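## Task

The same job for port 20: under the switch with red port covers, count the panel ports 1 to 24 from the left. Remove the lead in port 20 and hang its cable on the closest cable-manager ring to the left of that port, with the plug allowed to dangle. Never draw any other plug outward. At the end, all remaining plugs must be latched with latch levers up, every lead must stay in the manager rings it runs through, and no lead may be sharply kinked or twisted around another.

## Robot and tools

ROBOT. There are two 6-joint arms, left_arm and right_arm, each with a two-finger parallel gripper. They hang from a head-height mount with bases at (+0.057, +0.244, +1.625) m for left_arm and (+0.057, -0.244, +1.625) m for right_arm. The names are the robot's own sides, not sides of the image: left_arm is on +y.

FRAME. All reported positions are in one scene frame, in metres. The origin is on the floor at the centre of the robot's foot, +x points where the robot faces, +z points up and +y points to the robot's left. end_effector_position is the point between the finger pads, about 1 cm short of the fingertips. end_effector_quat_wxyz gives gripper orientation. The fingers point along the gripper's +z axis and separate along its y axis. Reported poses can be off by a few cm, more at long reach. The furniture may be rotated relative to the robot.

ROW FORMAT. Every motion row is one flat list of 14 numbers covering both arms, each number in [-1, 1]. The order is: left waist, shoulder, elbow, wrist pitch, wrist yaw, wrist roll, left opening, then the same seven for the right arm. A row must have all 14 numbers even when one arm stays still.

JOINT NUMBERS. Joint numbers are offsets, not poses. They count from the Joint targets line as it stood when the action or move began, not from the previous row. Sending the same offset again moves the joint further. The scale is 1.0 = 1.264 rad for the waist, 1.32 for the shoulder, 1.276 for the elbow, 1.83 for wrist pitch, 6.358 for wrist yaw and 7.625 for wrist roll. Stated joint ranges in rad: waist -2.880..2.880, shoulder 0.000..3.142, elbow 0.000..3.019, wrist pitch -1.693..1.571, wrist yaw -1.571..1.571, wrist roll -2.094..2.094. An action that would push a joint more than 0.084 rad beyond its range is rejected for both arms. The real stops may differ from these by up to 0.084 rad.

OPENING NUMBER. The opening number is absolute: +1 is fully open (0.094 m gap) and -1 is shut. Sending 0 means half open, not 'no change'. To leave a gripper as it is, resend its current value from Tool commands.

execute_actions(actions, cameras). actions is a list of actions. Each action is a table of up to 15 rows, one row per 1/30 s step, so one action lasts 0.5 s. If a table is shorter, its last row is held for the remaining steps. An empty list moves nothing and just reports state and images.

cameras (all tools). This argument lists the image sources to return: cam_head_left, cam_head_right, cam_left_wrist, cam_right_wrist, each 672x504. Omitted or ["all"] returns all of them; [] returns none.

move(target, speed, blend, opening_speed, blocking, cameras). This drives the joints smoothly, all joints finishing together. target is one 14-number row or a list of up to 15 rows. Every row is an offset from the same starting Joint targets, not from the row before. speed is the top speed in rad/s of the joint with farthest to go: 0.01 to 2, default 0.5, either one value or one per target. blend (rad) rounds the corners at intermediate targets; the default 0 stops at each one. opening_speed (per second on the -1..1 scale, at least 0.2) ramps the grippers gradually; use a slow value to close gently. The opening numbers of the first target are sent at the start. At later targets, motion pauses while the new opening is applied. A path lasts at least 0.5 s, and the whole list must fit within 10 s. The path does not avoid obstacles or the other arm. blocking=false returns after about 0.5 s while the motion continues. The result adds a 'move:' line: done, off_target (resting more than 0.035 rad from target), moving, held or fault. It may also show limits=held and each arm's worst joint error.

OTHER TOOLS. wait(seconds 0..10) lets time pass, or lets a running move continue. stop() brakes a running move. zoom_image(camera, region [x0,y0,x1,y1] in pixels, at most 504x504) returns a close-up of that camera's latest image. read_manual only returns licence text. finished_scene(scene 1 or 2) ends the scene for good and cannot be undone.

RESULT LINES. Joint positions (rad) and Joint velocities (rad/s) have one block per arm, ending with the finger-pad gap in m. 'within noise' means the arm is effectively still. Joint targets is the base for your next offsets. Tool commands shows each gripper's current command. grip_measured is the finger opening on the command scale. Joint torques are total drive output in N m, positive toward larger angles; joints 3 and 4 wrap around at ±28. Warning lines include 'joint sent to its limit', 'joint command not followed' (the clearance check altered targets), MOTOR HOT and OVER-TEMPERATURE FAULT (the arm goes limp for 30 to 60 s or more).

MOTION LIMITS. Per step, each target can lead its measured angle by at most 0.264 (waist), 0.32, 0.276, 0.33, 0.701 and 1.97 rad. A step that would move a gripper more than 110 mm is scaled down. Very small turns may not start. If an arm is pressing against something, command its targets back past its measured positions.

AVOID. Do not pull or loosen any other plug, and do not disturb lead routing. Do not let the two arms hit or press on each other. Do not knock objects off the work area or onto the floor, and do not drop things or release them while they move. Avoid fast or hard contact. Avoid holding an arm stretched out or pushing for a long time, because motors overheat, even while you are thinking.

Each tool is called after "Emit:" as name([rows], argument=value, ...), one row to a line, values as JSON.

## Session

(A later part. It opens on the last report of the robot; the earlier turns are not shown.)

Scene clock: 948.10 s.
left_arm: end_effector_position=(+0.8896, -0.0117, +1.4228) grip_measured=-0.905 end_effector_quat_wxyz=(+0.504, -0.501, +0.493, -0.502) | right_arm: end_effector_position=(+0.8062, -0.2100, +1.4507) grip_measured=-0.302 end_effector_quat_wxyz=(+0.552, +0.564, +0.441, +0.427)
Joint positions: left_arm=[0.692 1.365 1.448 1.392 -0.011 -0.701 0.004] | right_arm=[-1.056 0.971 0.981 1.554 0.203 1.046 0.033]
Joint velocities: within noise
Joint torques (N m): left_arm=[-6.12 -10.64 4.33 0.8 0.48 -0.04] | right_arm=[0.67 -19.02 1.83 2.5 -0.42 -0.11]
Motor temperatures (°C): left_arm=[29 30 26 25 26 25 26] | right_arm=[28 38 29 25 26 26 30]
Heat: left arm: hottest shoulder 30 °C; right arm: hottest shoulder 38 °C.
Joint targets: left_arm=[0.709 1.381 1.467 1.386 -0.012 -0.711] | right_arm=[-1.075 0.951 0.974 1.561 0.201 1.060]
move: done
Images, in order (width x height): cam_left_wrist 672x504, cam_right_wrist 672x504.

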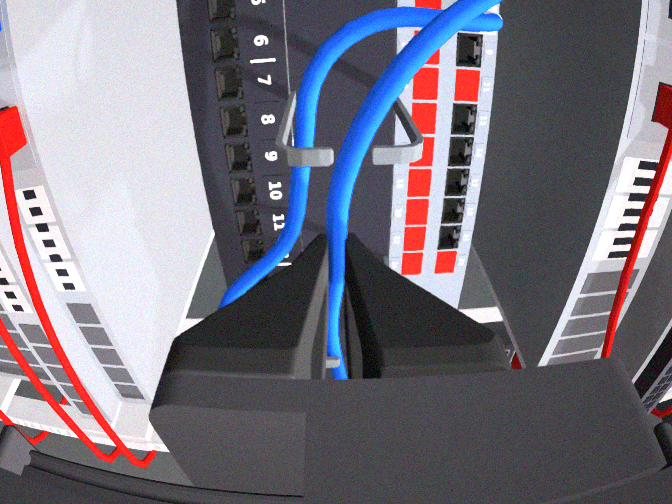

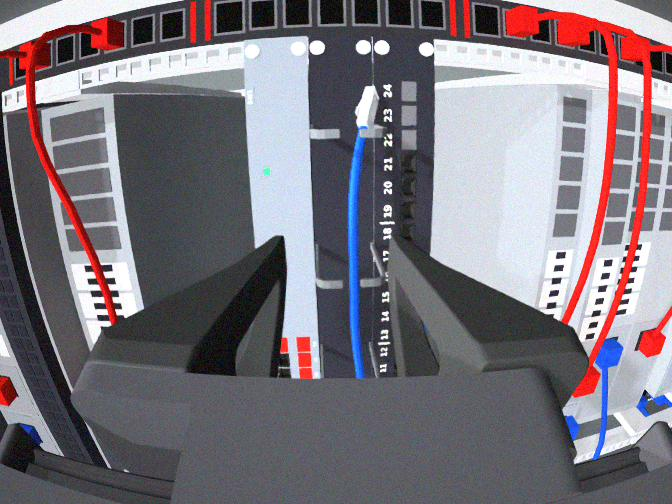

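Emit:
move(target=[0.0,0.0215,0.092,-0.0475,0,0,-0.91,0,0,0,-0.0,0,0,-0.3], speed=0.1, cameras=["cam_left_wrist","cam_right_wrist"])

Emit:
zoom_image(camera="cam_left_wrist", region=[180, 60, 500, 360])

Emit:
zoom_image(camera="cam_right_wrist", region=[290, 80, 430, 380])

Scene clock: 953.37 s.
left_arm: end_effector_position=(+0.9214, -0.0157, +1.4201) grip_measured=-0.905 end_effector_quat_wxyz=(+0.503, -0.501, +0.494, -0.502) | right_arm: end_effector_position=(+0.8062, -0.2100, +1.4507) grip_measured=-0.302 end_effector_quat_wxyz=(+0.552, +0.564, +0.441, +0.427)
Joint positions: left_arm=[0.692 1.394 1.559 1.308 -0.011 -0.701 0.004] | right_arm=[-1.056 0.971 0.981 1.554 0.203 1.046 0.033]
Joint velocities: within noise
Joint torques (N m): left_arm=[-6.89 -11.63 5.29 0.81 0.47 -0.01] | right_arm=[0.73 -19.08 1.84 2.5 -0.41 -0.12]
Motor temperatures (°C): left_arm=[29 31 26 25 26 25 26] | right_arm=[28 38 29 25 26 26 30]
Heat: left arm: hottest shoulder 31 °C; right arm: hottest shoulder 38 °C.
Joint targets: left_arm=[0.709 1.409 1.585 1.299 -0.012 -0.711] | right_arm=[-1.075 0.951 0.974 1.561 0.201 1.060]
move: done
Images, in order (width x height): cam_left_wrist 672x504, cam_right_wrist 672x504.

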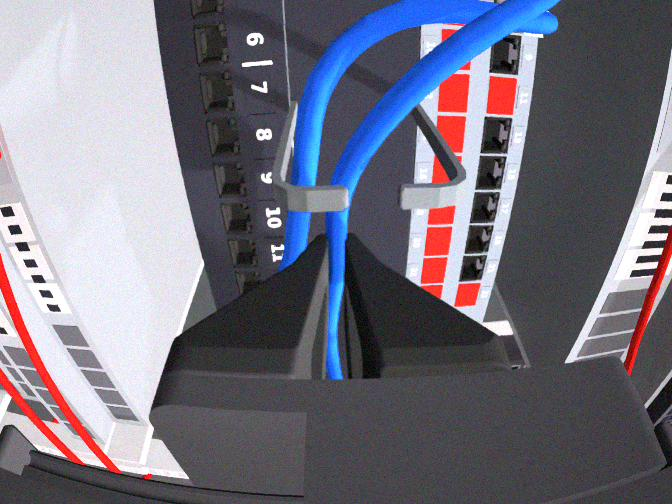

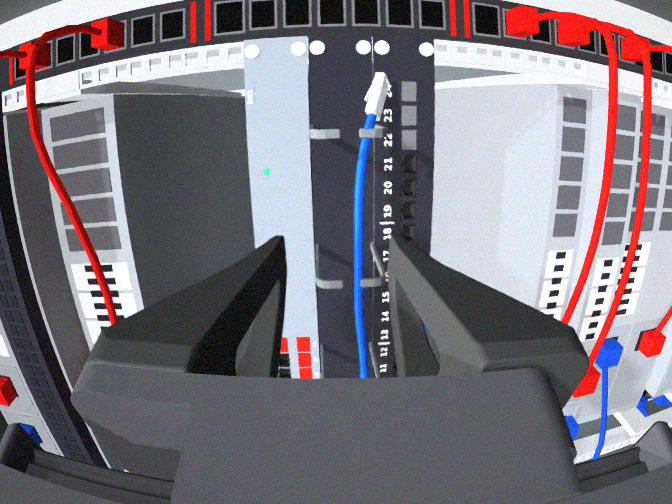

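Scaled by 1.575 from the camera's 672x504 image, which has a finer 960x720 frame.

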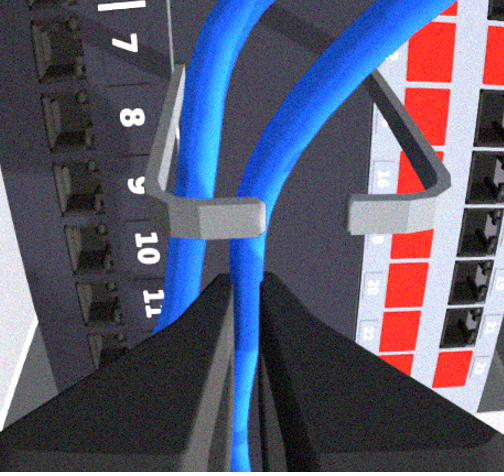

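Scaled by 1.680 from the camera's 672x504 image, which has a finer 960x720 frame.

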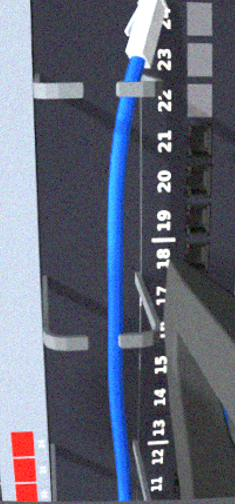

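Emit:
move(target=[0.016,0.008,0.009,0,0,-0.002,-0.91,0,0,0,-0.0,0,0,-0.3], speed=0.1, cameras=["cam_left_wrist"])

Emit:
move(target=[0.0,0.0,0.0,0,0,0,-0.6,0,0,0,-0.0,0,0,-0.3], opening_speed=0.2, cameras=["cam_left_wrist","cam_right_wrist"])

Emit:
zoom_image(camera="cam_left_wrist", region=[180, 60, 500, 360])

Emit:
zoom_image(camera="cam_right_wrist", region=[290, 80, 430, 380])

Scene clock: 961.13 s.
left_arm: end_effector_position=(+0.9230, -0.0143, +1.4151) grip_measured=-0.907 end_effector_quat_wxyz=(+0.504, -0.501, +0.493, -0.502) | right_arm: end_effector_position=(+0.8062, -0.2100, +1.4507) grip_measured=-0.302 end_effector_quat_wxyz=(+0.552, +0.564, +0.441, +0.427)
Joint positions: left_arm=[0.704 1.403 1.572 1.308 -0.008 -0.714 0.004] | right_arm=[-1.056 0.971 0.981 1.554 0.203 1.046 0.033]
Joint velocities: within noise
Joint torques (N m): left_arm=[-6.07 -11.81 5.16 0.72 0.34 -0.03] | right_arm=[0.73 -19.25 1.89 2.54 -0.41 -0.11]
Motor temperatures (°C): left_arm=[29 30 26 25 26 25 27] | right_arm=[28 38 29 25 26 26 30]
Heat: left arm: hottest shoulder 30 °C; right arm: hottest shoulder 38 °C.
Joint targets: left_arm=[0.730 1.420 1.596 1.299 -0.012 -0.726] | right_arm=[-1.075 0.951 0.974 1.561 0.201 1.060]
move: done
Images, in order (width x height): cam_left_wrist 672x504.

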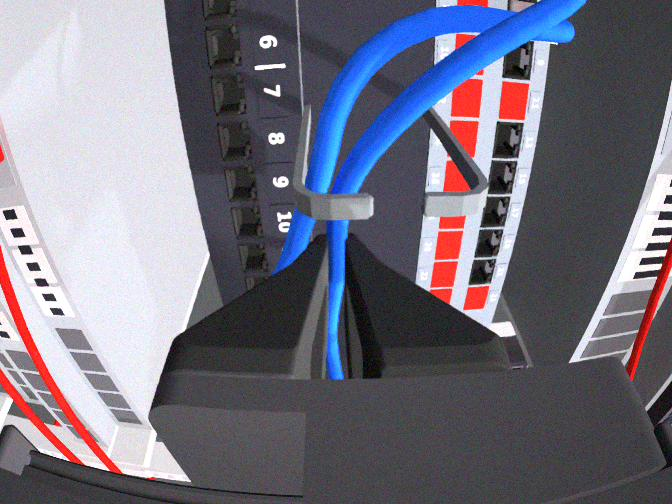

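Scene clock: 962.97 s.
left_arm: end_effector_position=(+0.9250, -0.0135, +1.4170) grip_measured=-0.604 end_effector_quat_wxyz=(+0.505, -0.499, +0.490, -0.505) | right_arm: end_effector_position=(+0.8062, -0.2100, +1.4507) grip_measured=-0.302 end_effector_quat_wxyz=(+0.552, +0.564, +0.441, +0.427)
Joint positions: left_arm=[0.704 1.403 1.577 1.308 -0.003 -0.716 0.019] | right_arm=[-1.056 0.971 0.981 1.554 0.203 1.046 0.033]
Joint velocities: within noise
Joint torques (N m): left_arm=[-5.66 -11.75 4.92 0.85 0.18 0] | right_arm=[0.91 -19.25 1.85 2.5 -0.42 -0.12]
Motor temperatures (°C): left_arm=[29 30 26 25 26 25 27] | right_arm=[28 38 29 25 26 26 30]
Heat: left arm: hottest shoulder 30 °C; right arm: hottest shoulder 38 °C.
Joint targets: left_arm=[0.730 1.420 1.596 1.299 -0.013 -0.726] | right_arm=[-1.075 0.951 0.974 1.561 0.201 1.060]
move: done
Images, in order (width x height): cam_left_wrist 672x504, cam_right_wrist 672x504.

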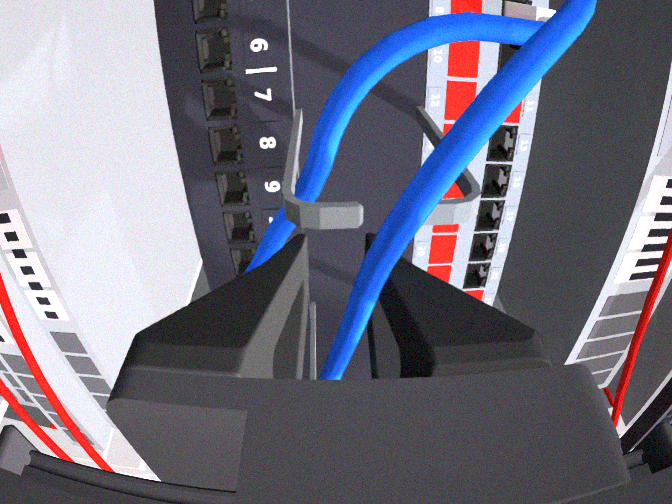

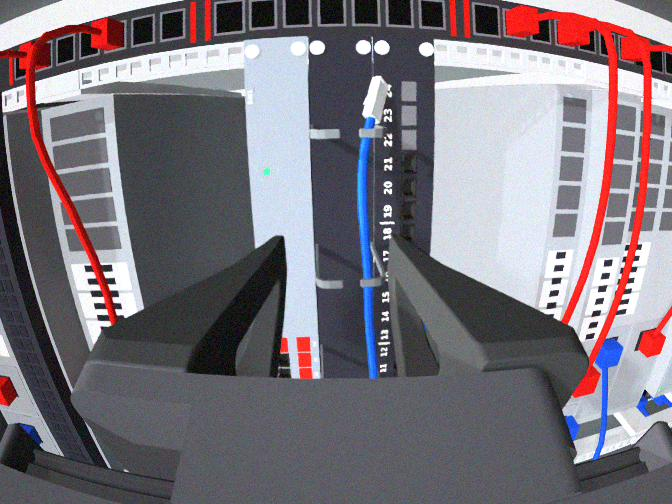

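Scaled by 1.575 from the camera's 672x504 image, which has a finer 960x720 frame.

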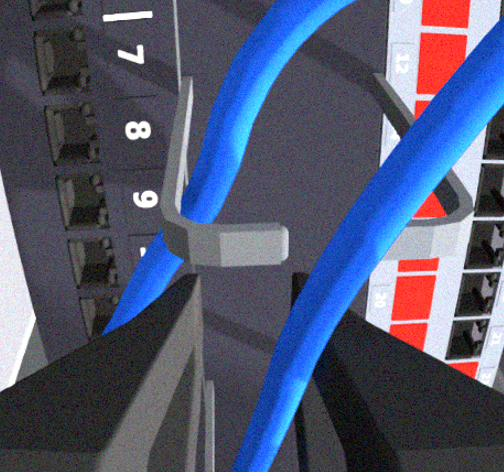

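Scaled by 1.680 from the camera's 672x504 image, which has a finer 960x720 frame.

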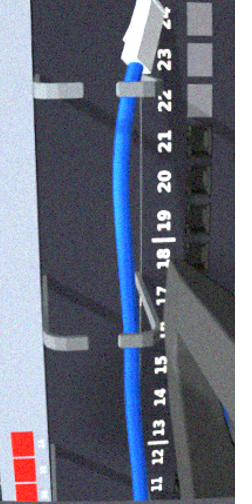

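Emit:
move([
  [-0.012,-0.073,-0.165,0.0656,0,0,-0.6,0,0,0,0,0,0,-0.3],
  [0.029,-0.157,-0.306,0.05,0.0206,-0.0058,-0.6,0.0,0.095,0.25,-0.10,0.0003,-0.003,-0.3],
], speed=0.25, cameras=["cam_left_wrist","cam_right_wrist"])

Emit:
zoom_image(camera="cam_left_wrist", region=[180, 0, 500, 360])

Emit:
zoom_image(camera="cam_right_wrist", region=[240, 80, 480, 380])

Scene clock: 1035.77 s.
left_arm: end_effector_position=(+0.8403, +0.0080, +1.4377) grip_measured=-0.603 end_effector_quat_wxyz=(+0.470, -0.457, +0.521, -0.546) | right_arm: end_effector_position=(+0.8950, -0.2108, +1.4469) grip_measured=-0.302 end_effector_quat_wxyz=(+0.563, +0.561, +0.428, +0.430)
Joint positions: left_arm=[0.75 1.225 1.211 1.398 0.117 -0.761 0.019] | right_arm=[-1.056 1.052 1.264 1.387 0.203 1.046 0.033]
Joint velocities: within noise
Joint torques (N m): left_arm=[-4.48 -12.51 1.94 0.98 0.58 -0.01] | right_arm=[1.61 -18.02 6.99 1.84 -0.33 -0.33]
Motor temperatures (°C): left_arm=[29 30 26 25 25 25 26] | right_arm=[27 38 28 25 26 26 29]
Heat: left arm: hottest shoulder 30 °C; right arm: hottest shoulder 38 °C.
Joint targets: left_arm=[0.766 1.213 1.206 1.391 0.119 -0.770] | right_arm=[-1.076 1.077 1.293 1.378 0.202 1.037]
move: done
Images, in order (width x height): cam_left_wrist 672x504, cam_right_wrist 672x504.

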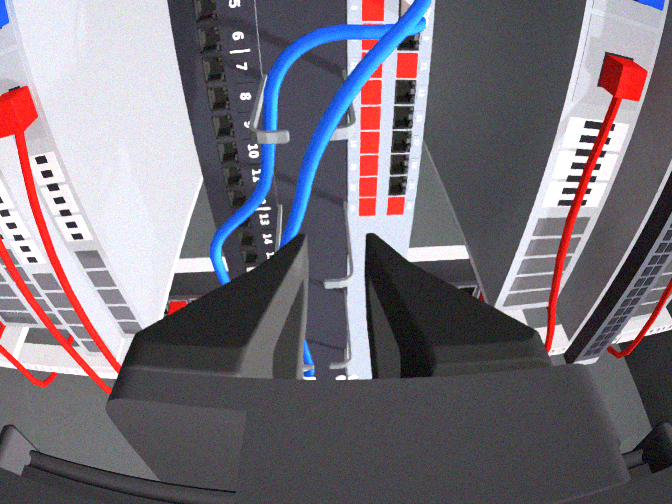

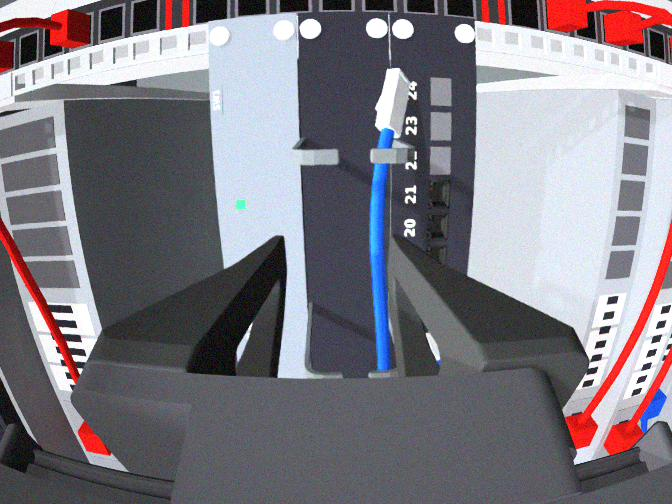

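Scaled by 1.400 from the camera's 672x504 image, which has a finer 960x720 frame.

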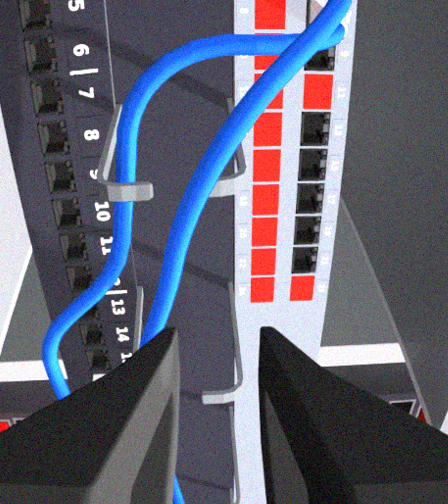

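Scaled by 1.680 from the camera's 672x504 image, which has a finer 960x720 frame.

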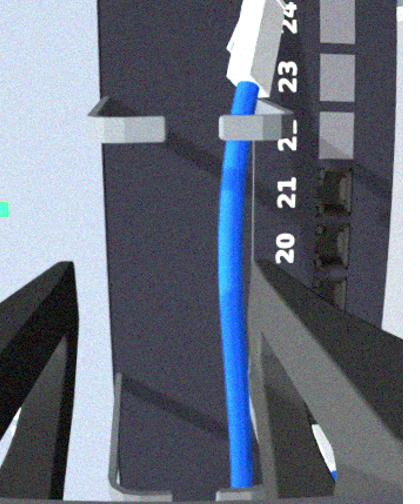

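Emit:
move([
  [0,0,0,0,0,0,-0.6,-0.0134,0.0136,0.0086,0.002,0,0.002,-0.2],
  [0,0,0,0,0,0,-0.6,0.0,0.03,0.07,-0.03,0,0,-0.2],
], speed=0.15, cameras=["cam_right_wrist"])

Emit:
zoom_image(camera="cam_right_wrist", region=[240, 80, 480, 380])

Scene clock: 1045.37 s.
left_arm: end_effector_position=(+0.8399, +0.0078, +1.4376) grip_measured=-0.603 end_effector_quat_wxyz=(+0.470, -0.458, +0.521, -0.546) | right_arm: end_effector_position=(+0.9182, -0.2107, +1.4369) grip_measured=-0.202 end_effector_quat_wxyz=(+0.565, +0.558, +0.434, +0.425)
Joint positions: left_arm=[0.75 1.225 1.211 1.398 0.117 -0.762 0.019] | right_arm=[-1.072 1.091 1.35 1.332 0.203 1.046 0.037]
Joint velocities: within noise
Joint torques (N m): left_arm=[-4.19 -12.57 1.92 0.88 0.58 0.02] | right_arm=[3.31 -19.08 7.76 1.89 -0.34 -0.32]
Motor temperatures (°C): left_arm=[29 31 26 25 25 25 26] | right_arm=[27 37 29 25 26 26 29]
Heat: left arm: hottest shoulder 31 °C; right arm: hottest shoulder 37 °C.
Joint targets: left_arm=[0.766 1.213 1.206 1.390 0.119 -0.770] | right_arm=[-1.075 1.117 1.382 1.323 0.202 1.037]
move: done
Images, in order (width x height): cam_right_wrist 672x504.

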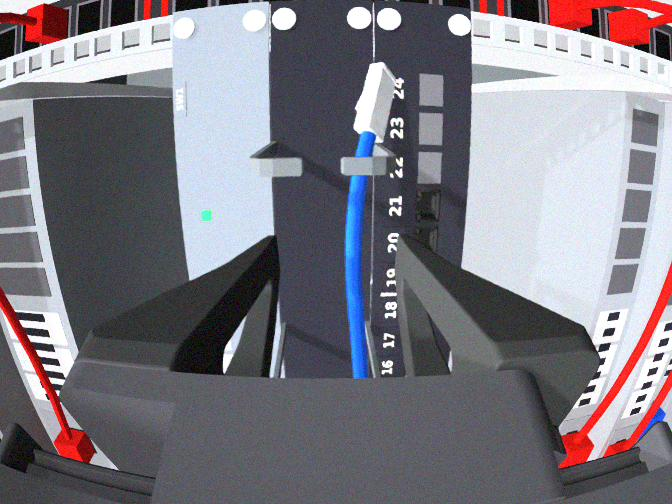

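Scaled by 1.680 from the camera's 672x504 image, which has a finer 960x720 frame.

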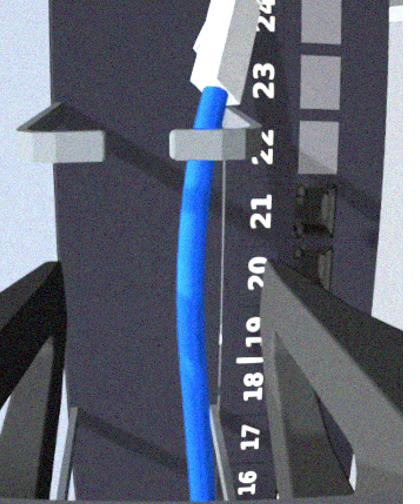

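Emit:
move([
  [0,0,0,0,0,0,-0.6,0.025,0.011,0.032,-0.0145,0,-0.0014,-0.2],
  [0,0,0,0,0,0,-0.6,0.025,0.011,0.032,-0.0145,0,-0.0014,-0.91],
], speed=0.15, opening_speed=0.5, cameras=["cam_right_wrist","cam_left_wrist"])

Emit:
zoom_image(camera="cam_right_wrist", region=[240, 80, 480, 380])

Scene clock: 1052.70 s.
left_arm: end_effector_position=(+0.8399, +0.0079, +1.4374) grip_measured=-0.603 end_effector_quat_wxyz=(+0.470, -0.457, +0.521, -0.546) | right_arm: end_effector_position=(+0.9298, -0.2080, +1.4360) grip_measured=-0.907 end_effector_quat_wxyz=(+0.563, +0.559, +0.435, +0.426)
Joint positions: left_arm=[0.751 1.225 1.211 1.398 0.117 -0.762 0.019] | right_arm=[-1.063 1.106 1.391 1.305 0.203 1.041 0.004]
Joint velocities: within noise
Joint torques (N m): left_arm=[-4.6 -12.81 1.91 0.94 0.56 0] | right_arm=[5.48 -19.02 8.03 1.96 -0.34 -0.37]
Motor temperatures (°C): left_arm=[29 31 26 25 25 25 26] | right_arm=[27 37 29 25 26 26 29]
Heat: left arm: hottest shoulder 31 °C; right arm: hottest shoulder 37 °C.
Joint targets: left_arm=[0.766 1.213 1.206 1.390 0.119 -0.770] | right_arm=[-1.044 1.131 1.424 1.296 0.202 1.026]
move: done
Images, in order (width x height): cam_left_wrist 672x504, cam_right_wrist 672x504.

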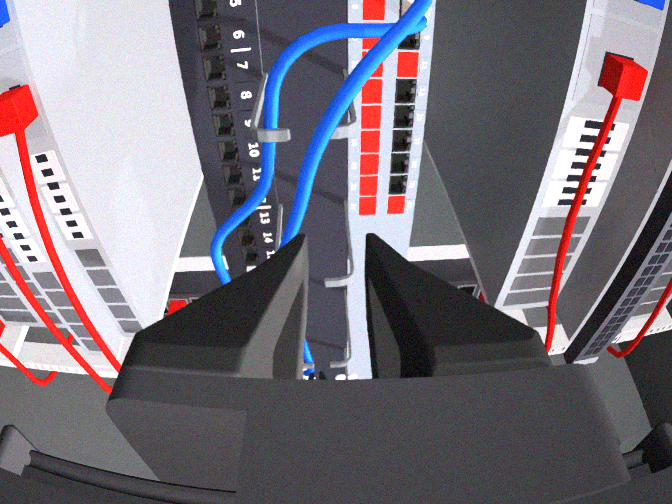

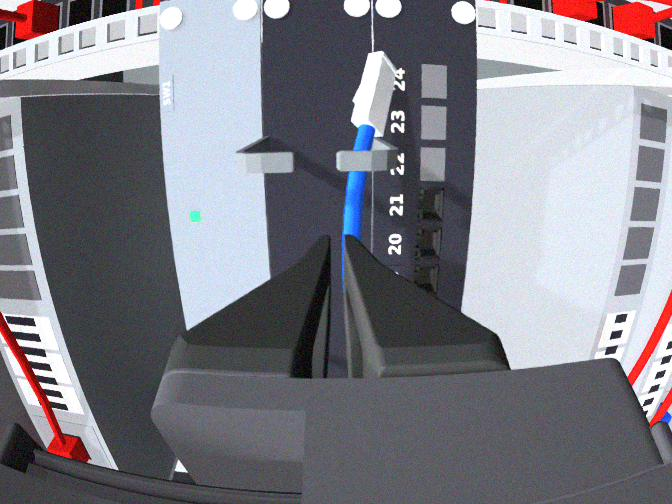

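Scaled by 1.680 from the camera's 672x504 image, which has a finer 960x720 frame.

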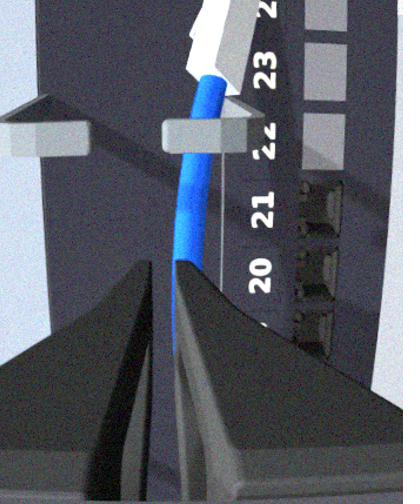

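Emit:
move(target=[0,0,0,0,0,0,-0.6,0.0704,0.028,0.011,0.034,-0.0003,-0.012,-0.91], speed=0.08, cameras=["cam_right_wrist","cam_left_wrist","cam_head_left"])

Emit:
zoom_image(camera="cam_right_wrist", region=[240, 40, 480, 340])

Emit:
zoom_image(camera="cam_left_wrist", region=[180, 0, 500, 360])

Emit:
zoom_image(camera="cam_head_left", region=[320, 165, 440, 235])

Scene clock: 1062.07 s.
left_arm: end_effector_position=(+0.8399, +0.0079, +1.4374) grip_measured=-0.603 end_effector_quat_wxyz=(+0.470, -0.457, +0.521, -0.546) | right_arm: end_effector_position=(+0.9273, -0.1783, +1.4349) grip_measured=-0.908 end_effector_quat_wxyz=(+0.563, +0.560, +0.436, +0.424)
Joint positions: left_arm=[0.751 1.225 1.211 1.398 0.117 -0.762 0.019] | right_arm=[-0.976 1.144 1.406 1.343 0.203 0.95 0.004]
Joint velocities: within noise
Joint torques (N m): left_arm=[-4.42 -12.34 1.98 0.92 0.55 0.04] | right_arm=[6.42 -18.2 7.46 2.78 -0.46 -0.35]
Motor temperatures (°C): left_arm=[29 31 26 25 26 25 26] | right_arm=[28 37 29 25 26 26 29]
Heat: left arm: hottest shoulder 31 °C; right arm: hottest shoulder 37 °C.
Joint targets: left_arm=[0.766 1.213 1.206 1.390 0.119 -0.770] | right_arm=[-0.955 1.168 1.437 1.359 0.201 0.935]
move: done
Images, in order (width x height): cam_head_left 672x504, cam_left_wrist 672x504, cam_right_wrist 672x504.

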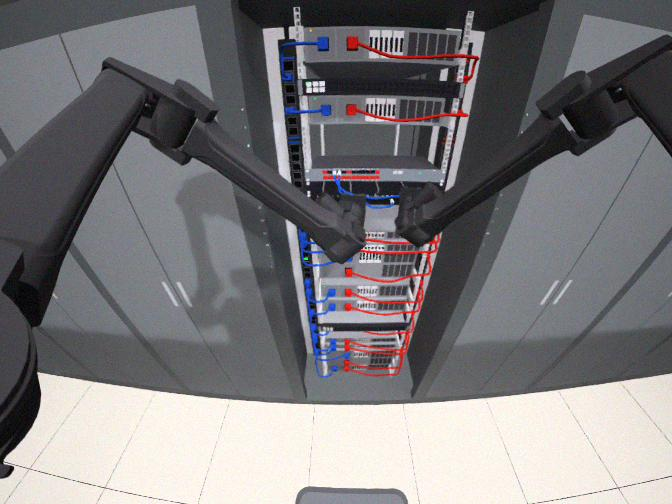

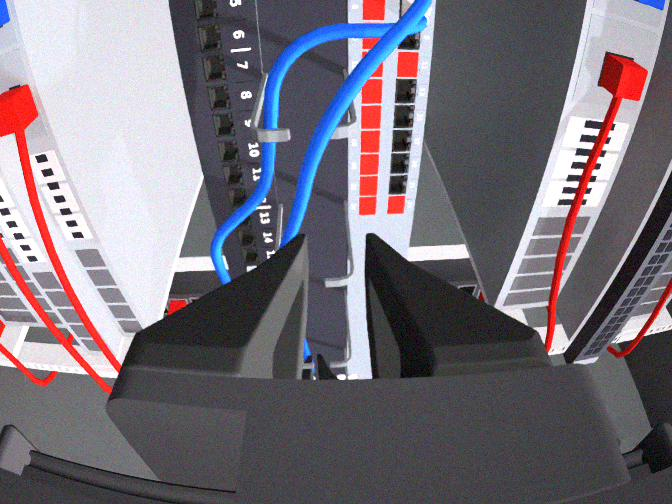

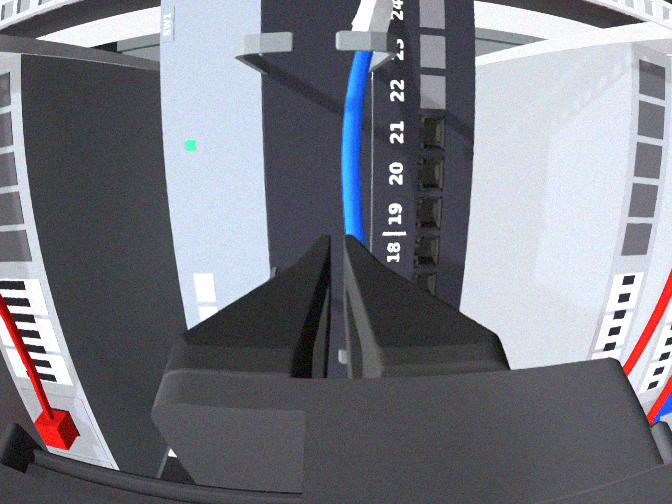

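Scaled by 1.680 from the camera's 672x504 image, which has a finer 960x720 frame.

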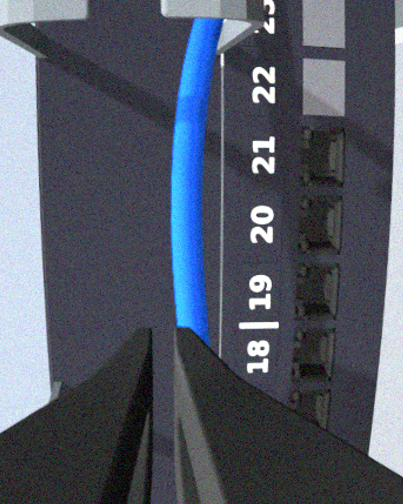

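Scaled by 1.400 from the camera's 672x504 image, which has a finer 960x720 frame.

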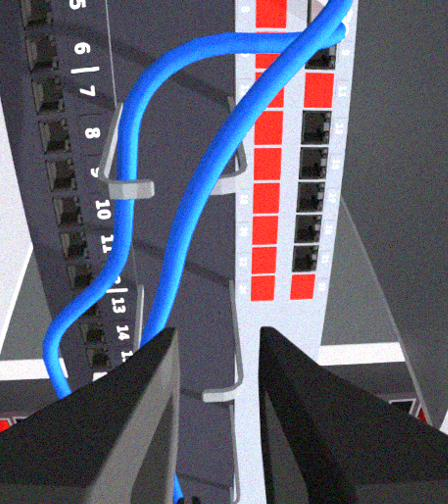

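Scaled by 4.200 from the camera's 672x504 image, which has a finer 960x720 frame.

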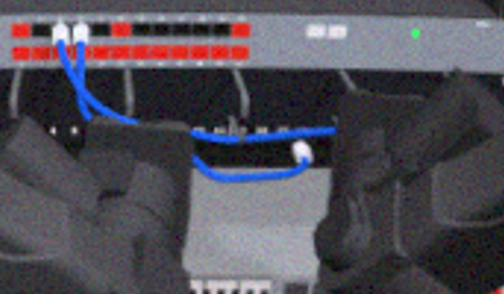

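Emit:
move([
  [0,0,0,0,0,0,-0.6,0,0,0,0,0,0,-0.2],
  [0,0,0,0,0,0,-0.6,-0.0926,-0.053,0.0216,-0.0486,0,0.0155,-0.2],
], speed=0.12, opening_speed=0.5, cameras=["cam_right_wrist"])

Emit:
zoom_image(camera="cam_right_wrist", region=[240, 120, 480, 400])

Scene clock: 1080.50 s.
left_arm: end_effector_position=(+0.8399, +0.0079, +1.4374) grip_measured=-0.603 end_effector_quat_wxyz=(+0.470, -0.457, +0.521, -0.546) | right_arm: end_effector_position=(+0.9431, -0.2076, +1.4415) grip_measured=-0.202 end_effector_quat_wxyz=(+0.563, +0.560, +0.430, +0.429)
Joint positions: left_arm=[0.751 1.225 1.211 1.398 0.117 -0.762 0.019] | right_arm=[-1.051 1.113 1.434 1.278 0.203 1.037 0.037]
Joint velocities: within noise
Joint torques (N m): left_arm=[-4.66 -13.1 1.95 0.92 0.57 0.03] | right_arm=[1.9 -22.53 8.16 1.91 -0.41 -0.12]
Motor temperatures (°C): left_arm=[29 31 25 25 26 25 26] | right_arm=[28 37 30 25 26 26 29]
Heat: left arm: hottest shoulder 31 °C; right arm: hottest shoulder 37 °C.
Joint targets: left_arm=[0.766 1.213 1.206 1.390 0.119 -0.770] | right_arm=[-1.072 1.098 1.465 1.270 0.201 1.053]
move: done
Images, in order (width x height): cam_right_wrist 672x504.

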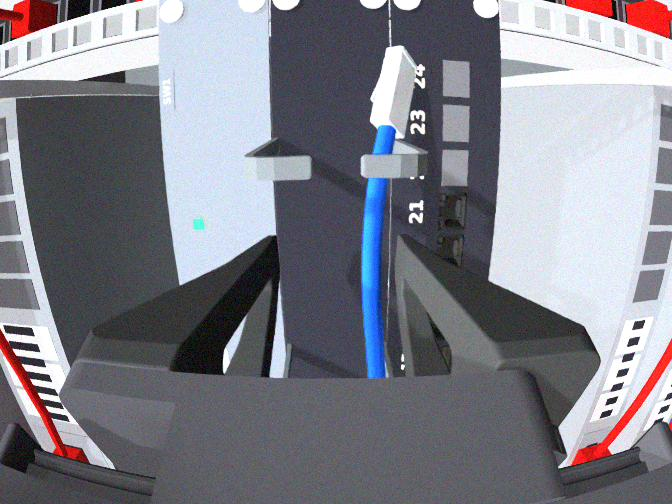

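Scaled by 1.800 from the camera's 672x504 image, which has a finer 960x720 frame.

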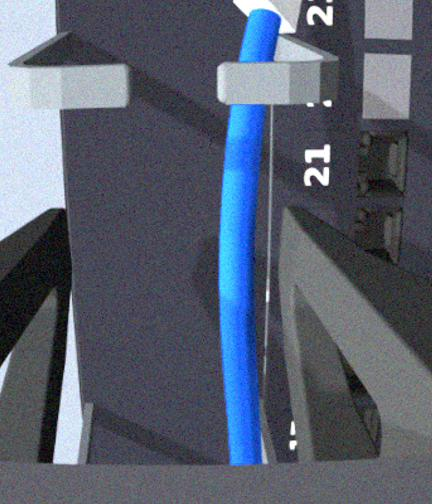

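Emit:
move([
  [0,0,0,0,0,0,-0.6,-0.007,0.034,0.0025,0,0,0.001,-0.2],
  [0,0,0,0,0,0,-0.6,-0.007,0.034,0.0025,0,0,0.001,-0.91],
], speed=0.12, opening_speed=0.4, cameras=["cam_right_wrist"])

Emit:
zoom_image(camera="cam_right_wrist", region=[240, 120, 480, 400])

Scene clock: 1090.60 s.
left_arm: end_effector_position=(+0.8399, +0.0079, +1.4374) grip_measured=-0.603 end_effector_quat_wxyz=(+0.470, -0.457, +0.521, -0.546) | right_arm: end_effector_position=(+0.9420, -0.2077, +1.4368) grip_measured=-0.909 end_effector_quat_wxyz=(+0.562, +0.561, +0.431, +0.428)
Joint positions: left_arm=[0.751 1.225 1.211 1.398 0.117 -0.762 0.019] | right_arm=[-1.06 1.119 1.434 1.278 0.203 1.046 0.004]
Joint velocities: left_arm=[within noise] | right_arm=[0.005 0.005 -0.007 0.002 -0.022 -0.022 -0.005]
Joint torques (N m): left_arm=[-4.48 -12.63 2.02 0.95 0.58 0.02] | right_arm=[1.85 -19.66 8.43 1.94 -0.42 -0.11]
Motor temperatures (°C): left_arm=[29 32 25 25 26 25 26] | right_arm=[28 36 30 25 26 26 29]
Heat: left arm: hottest shoulder 32 °C; right arm: hottest shoulder 36 °C.
Joint targets: left_arm=[0.766 1.213 1.206 1.390 0.119 -0.770] | right_arm=[-1.081 1.143 1.468 1.270 0.201 1.061]
move: done
Images, in order (width x height): cam_right_wrist 672x504.

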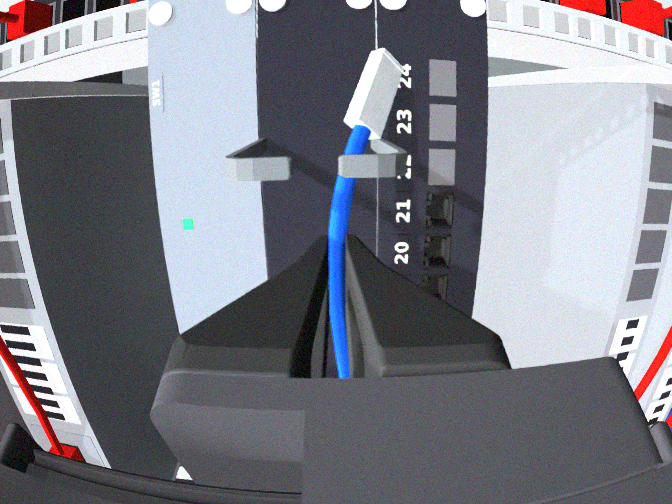

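Scaled by 1.800 from the camera's 672x504 image, which has a finer 960x720 frame.

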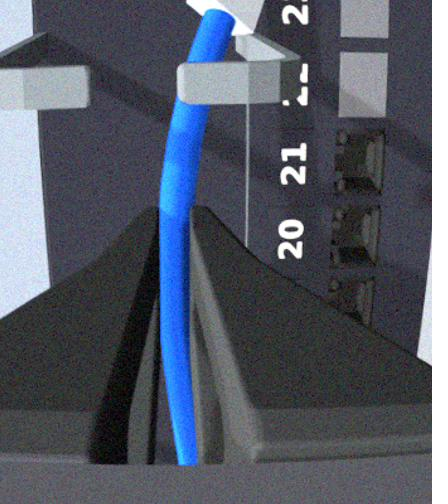

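Emit:
move(target=[0,0,0,0,0,0,-0.6,0.1076,0.0295,0.0114,0.036,-0.0003,-0.0165,-0.91], speed=0.08, cameras=["cam_right_wrist","cam_left_wrist","cam_head_left"])

Emit:
zoom_image(camera="cam_right_wrist", region=[240, 0, 480, 300])

Emit:
zoom_image(camera="cam_left_wrist", region=[180, 0, 500, 360])

Emit:
zoom_image(camera="cam_head_left", region=[320, 165, 440, 235])

Scene clock: 1099.10 s.
left_arm: end_effector_position=(+0.8399, +0.0079, +1.4374) grip_measured=-0.603 end_effector_quat_wxyz=(+0.470, -0.457, +0.521, -0.546) | right_arm: end_effector_position=(+0.9403, -0.1884, +1.4416) grip_measured=-0.907 end_effector_quat_wxyz=(+0.573, +0.559, +0.426, +0.421)
Joint positions: left_arm=[0.751 1.225 1.211 1.398 0.117 -0.762 0.019] | right_arm=[-0.986 1.148 1.449 1.331 0.212 0.953 0.004]
Joint velocities: within noise
Joint torques (N m): left_arm=[-4.31 -12.81 1.92 0.87 0.57 0.01] | right_arm=[7.71 -17.85 8.02 2.32 -0.88 -0.41]
Motor temperatures (°C): left_arm=[29 32 25 25 26 25 25] | right_arm=[28 36 31 25 26 26 29]
Heat: left arm: hottest shoulder 32 °C; right arm: hottest shoulder 36 °C.
Joint targets: left_arm=[0.766 1.213 1.206 1.390 0.119 -0.770] | right_arm=[-0.945 1.182 1.483 1.336 0.199 0.935]
move: off_target (right_arm); right_arm: the waist is farthest, 0.041 rad from its target
Images, in order (width x height): cam_head_left 672x504, cam_left_wrist 672x504, cam_right_wrist 672x504.

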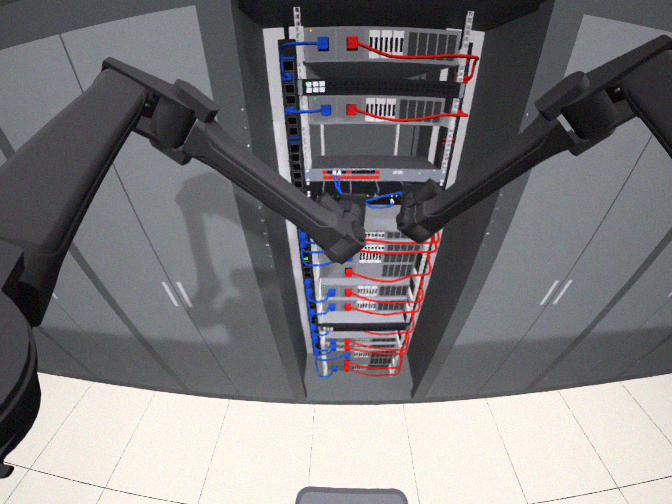

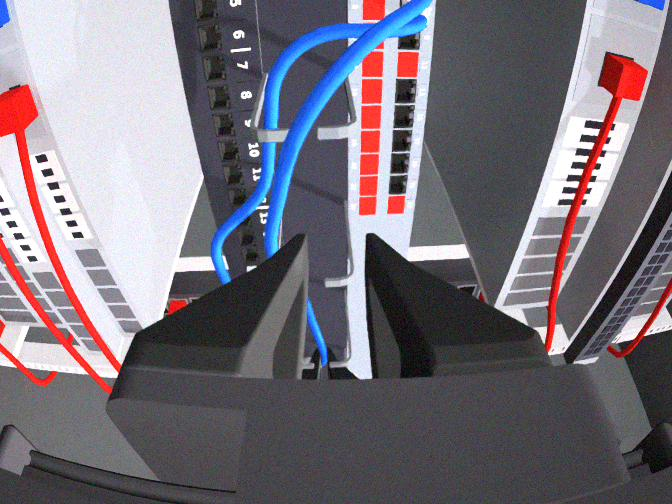

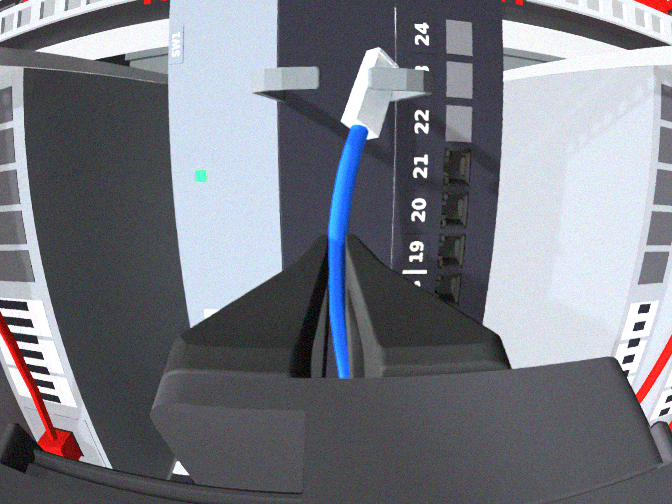

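Scaled by 1.680 from the camera's 672x504 image, which has a finer 960x720 frame.

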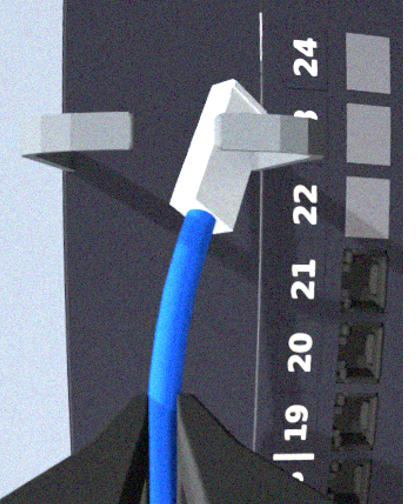

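Scaled by 1.400 from the camera's 672x504 image, which has a finer 960x720 frame.

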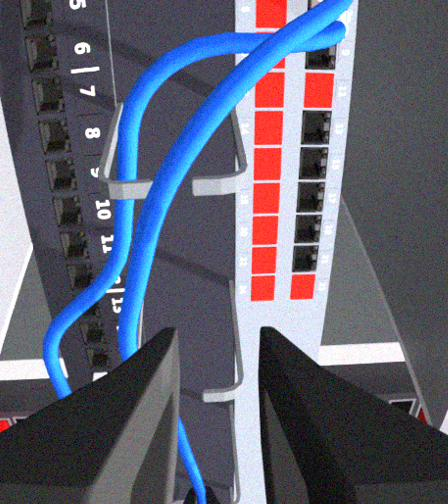

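Scaled by 4.200 from the camera's 672x504 image, which has a finer 960x720 frame.

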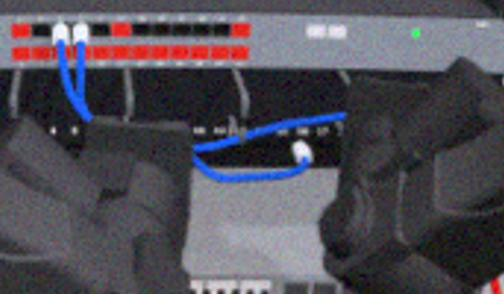

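Emit:
move(target=[0,0,0,0,0,0,-0.6,0.030,0.018,0.009,0.0044,-0.000,-0.0024,-0.91], speed=0.08, cameras=["cam_right_wrist","cam_left_wrist"])

Emit:
zoom_image(camera="cam_right_wrist", region=[240, 0, 480, 400])

Emit:
zoom_image(camera="cam_left_wrist", region=[180, 0, 500, 380])

Scene clock: 1115.17 s.
left_arm: end_effector_position=(+0.8399, +0.0079, +1.4374) grip_measured=-0.603 end_effector_quat_wxyz=(+0.470, -0.457, +0.521, -0.546) | right_arm: end_effector_position=(+0.9393, -0.1880, +1.4419) grip_measured=-0.909 end_effector_quat_wxyz=(+0.579, +0.565, +0.417, +0.414)
Joint positions: left_arm=[0.751 1.225 1.211 1.398 0.117 -0.762 0.019] | right_arm=[-0.972 1.158 1.457 1.354 0.233 0.937 0.004]
Joint velocities: left_arm=[within noise] | right_arm=[0.005 -0.005 0.012 -0.012 0.007 0.007 -0.004]
Joint torques (N m): left_arm=[-4.48 -12.63 1.96 0.91 0.55 0.03] | right_arm=[10.64 -16.38 8.31 1.84 -1.68 -0.44]
Motor temperatures (°C): left_arm=[29 32 25 25 26 25 25] | right_arm=[28 37 31 25 27 26 29]
Heat: left arm: hottest shoulder 32 °C; right arm: hottest shoulder 37 °C.
Joint targets: left_arm=[0.766 1.213 1.206 1.390 0.119 -0.770] | right_arm=[-0.907 1.206 1.494 1.344 0.199 0.916]
move: off_target (right_arm); right_arm: the waist is farthest, 0.065 rad from its target
Images, in order (width x height): cam_left_wrist 672x504, cam_right_wrist 672x504.

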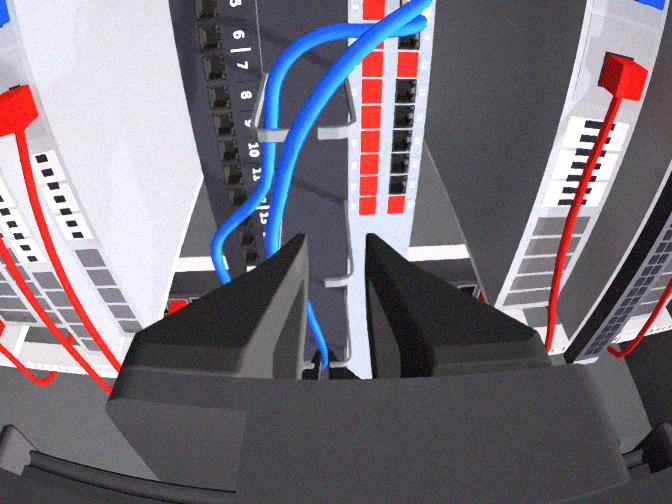

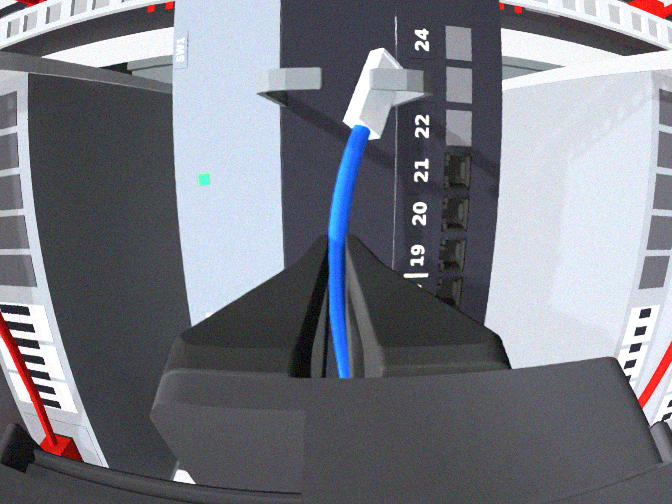

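Scaled by 1.260 from the camera's 672x504 image, which has a finer 960x720 frame.

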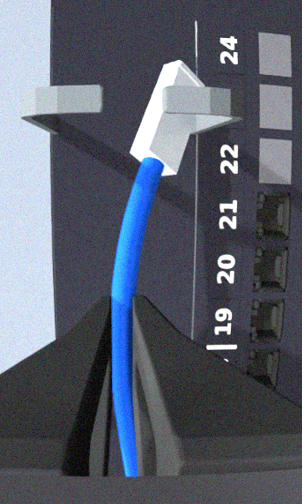

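Scaled by 1.326 from the camera's 672x504 image, which has a finer 960x720 frame.

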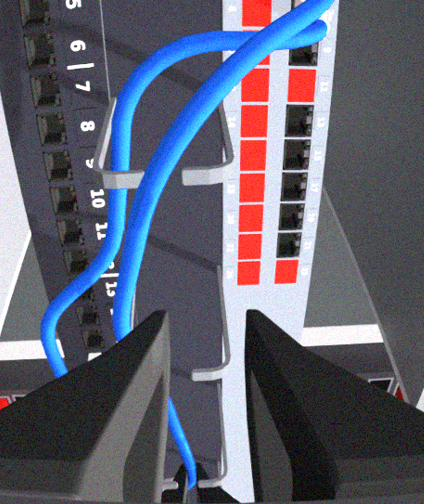

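Emit:
move([
  [0,0,0,0,0,0,-0.6,-0.05,-0.018,0,0.0,0,0.008,-0.91],
  [0,0,0,0,0,0,-0.6,-0.05,-0.018,0,0.0,0,0.008,-0.3],
  [0,0,0,0,0,0,-0.6,-0.1376,-0.0477,-0.0204,-0.0404,0.0003,0.019,-0.3],
], speed=0.15, opening_speed=0.4, cameras=["cam_right_wrist","cam_left_wrist"])

Emit:
zoom_image(camera="cam_right_wrist", region=[240, 0, 480, 400])

Emit:
zoom_image(camera="cam_left_wrist", region=[180, 0, 500, 380])

Scene clock: 1128.10 s.
left_arm: end_effector_position=(+0.8399, +0.0079, +1.4374) grip_measured=-0.603 end_effector_quat_wxyz=(+0.470, -0.457, +0.521, -0.546) | right_arm: end_effector_position=(+0.9436, -0.1986, +1.4205) grip_measured=-0.302 end_effector_quat_wxyz=(+0.559, +0.562, +0.435, +0.427)
Joint positions: left_arm=[0.751 1.225 1.211 1.398 0.117 -0.762 0.019] | right_arm=[-1.06 1.158 1.461 1.279 0.203 1.045 0.033]
Joint velocities: within noise
Joint torques (N m): left_arm=[-4.48 -12.34 1.92 1.01 0.54 -0.01] | right_arm=[2.08 -23.12 5.74 1.94 -0.39 -0.12]
Motor temperatures (°C): left_arm=[29 32 25 25 26 25 25] | right_arm=[28 37 31 25 29 26 29]
Heat: left arm: hottest shoulder 32 °C; right arm: hottest shoulder 37 °C.
Joint targets: left_arm=[0.766 1.213 1.206 1.390 0.119 -0.770] | right_arm=[-1.081 1.143 1.468 1.270 0.201 1.061]
move: done; target 2's new numbers were sent with right_arm's elbow 0.037 rad from that target
Images, in order (width x height): cam_left_wrist 672x504, cam_right_wrist 672x504.

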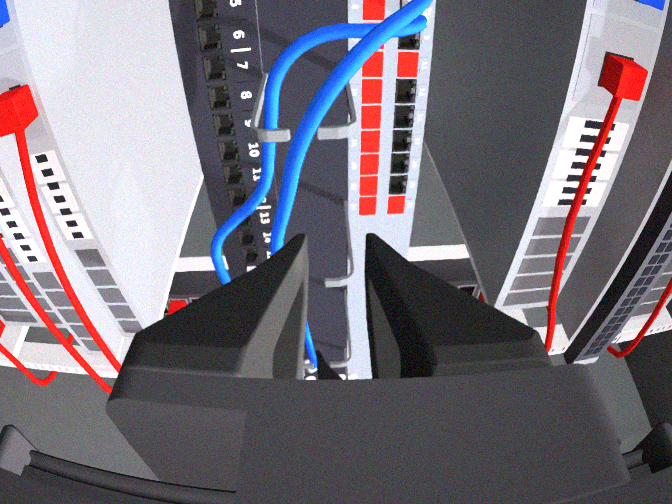

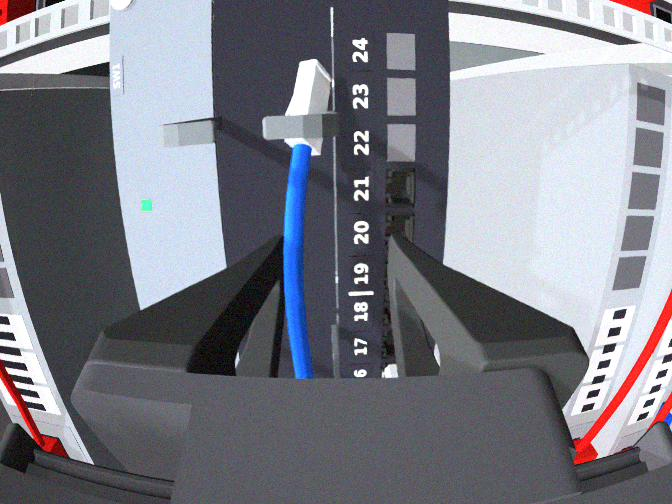

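Scaled by 1.260 from the camera's 672x504 image, which has a finer 960x720 frame.

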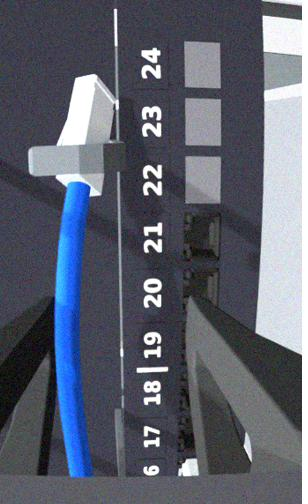

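Scaled by 1.326 from the camera's 672x504 image, which has a finer 960x720 frame.

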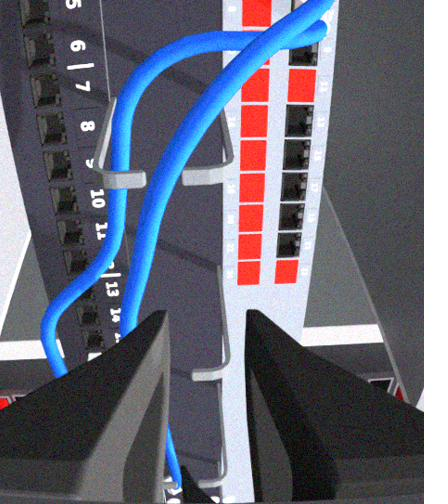

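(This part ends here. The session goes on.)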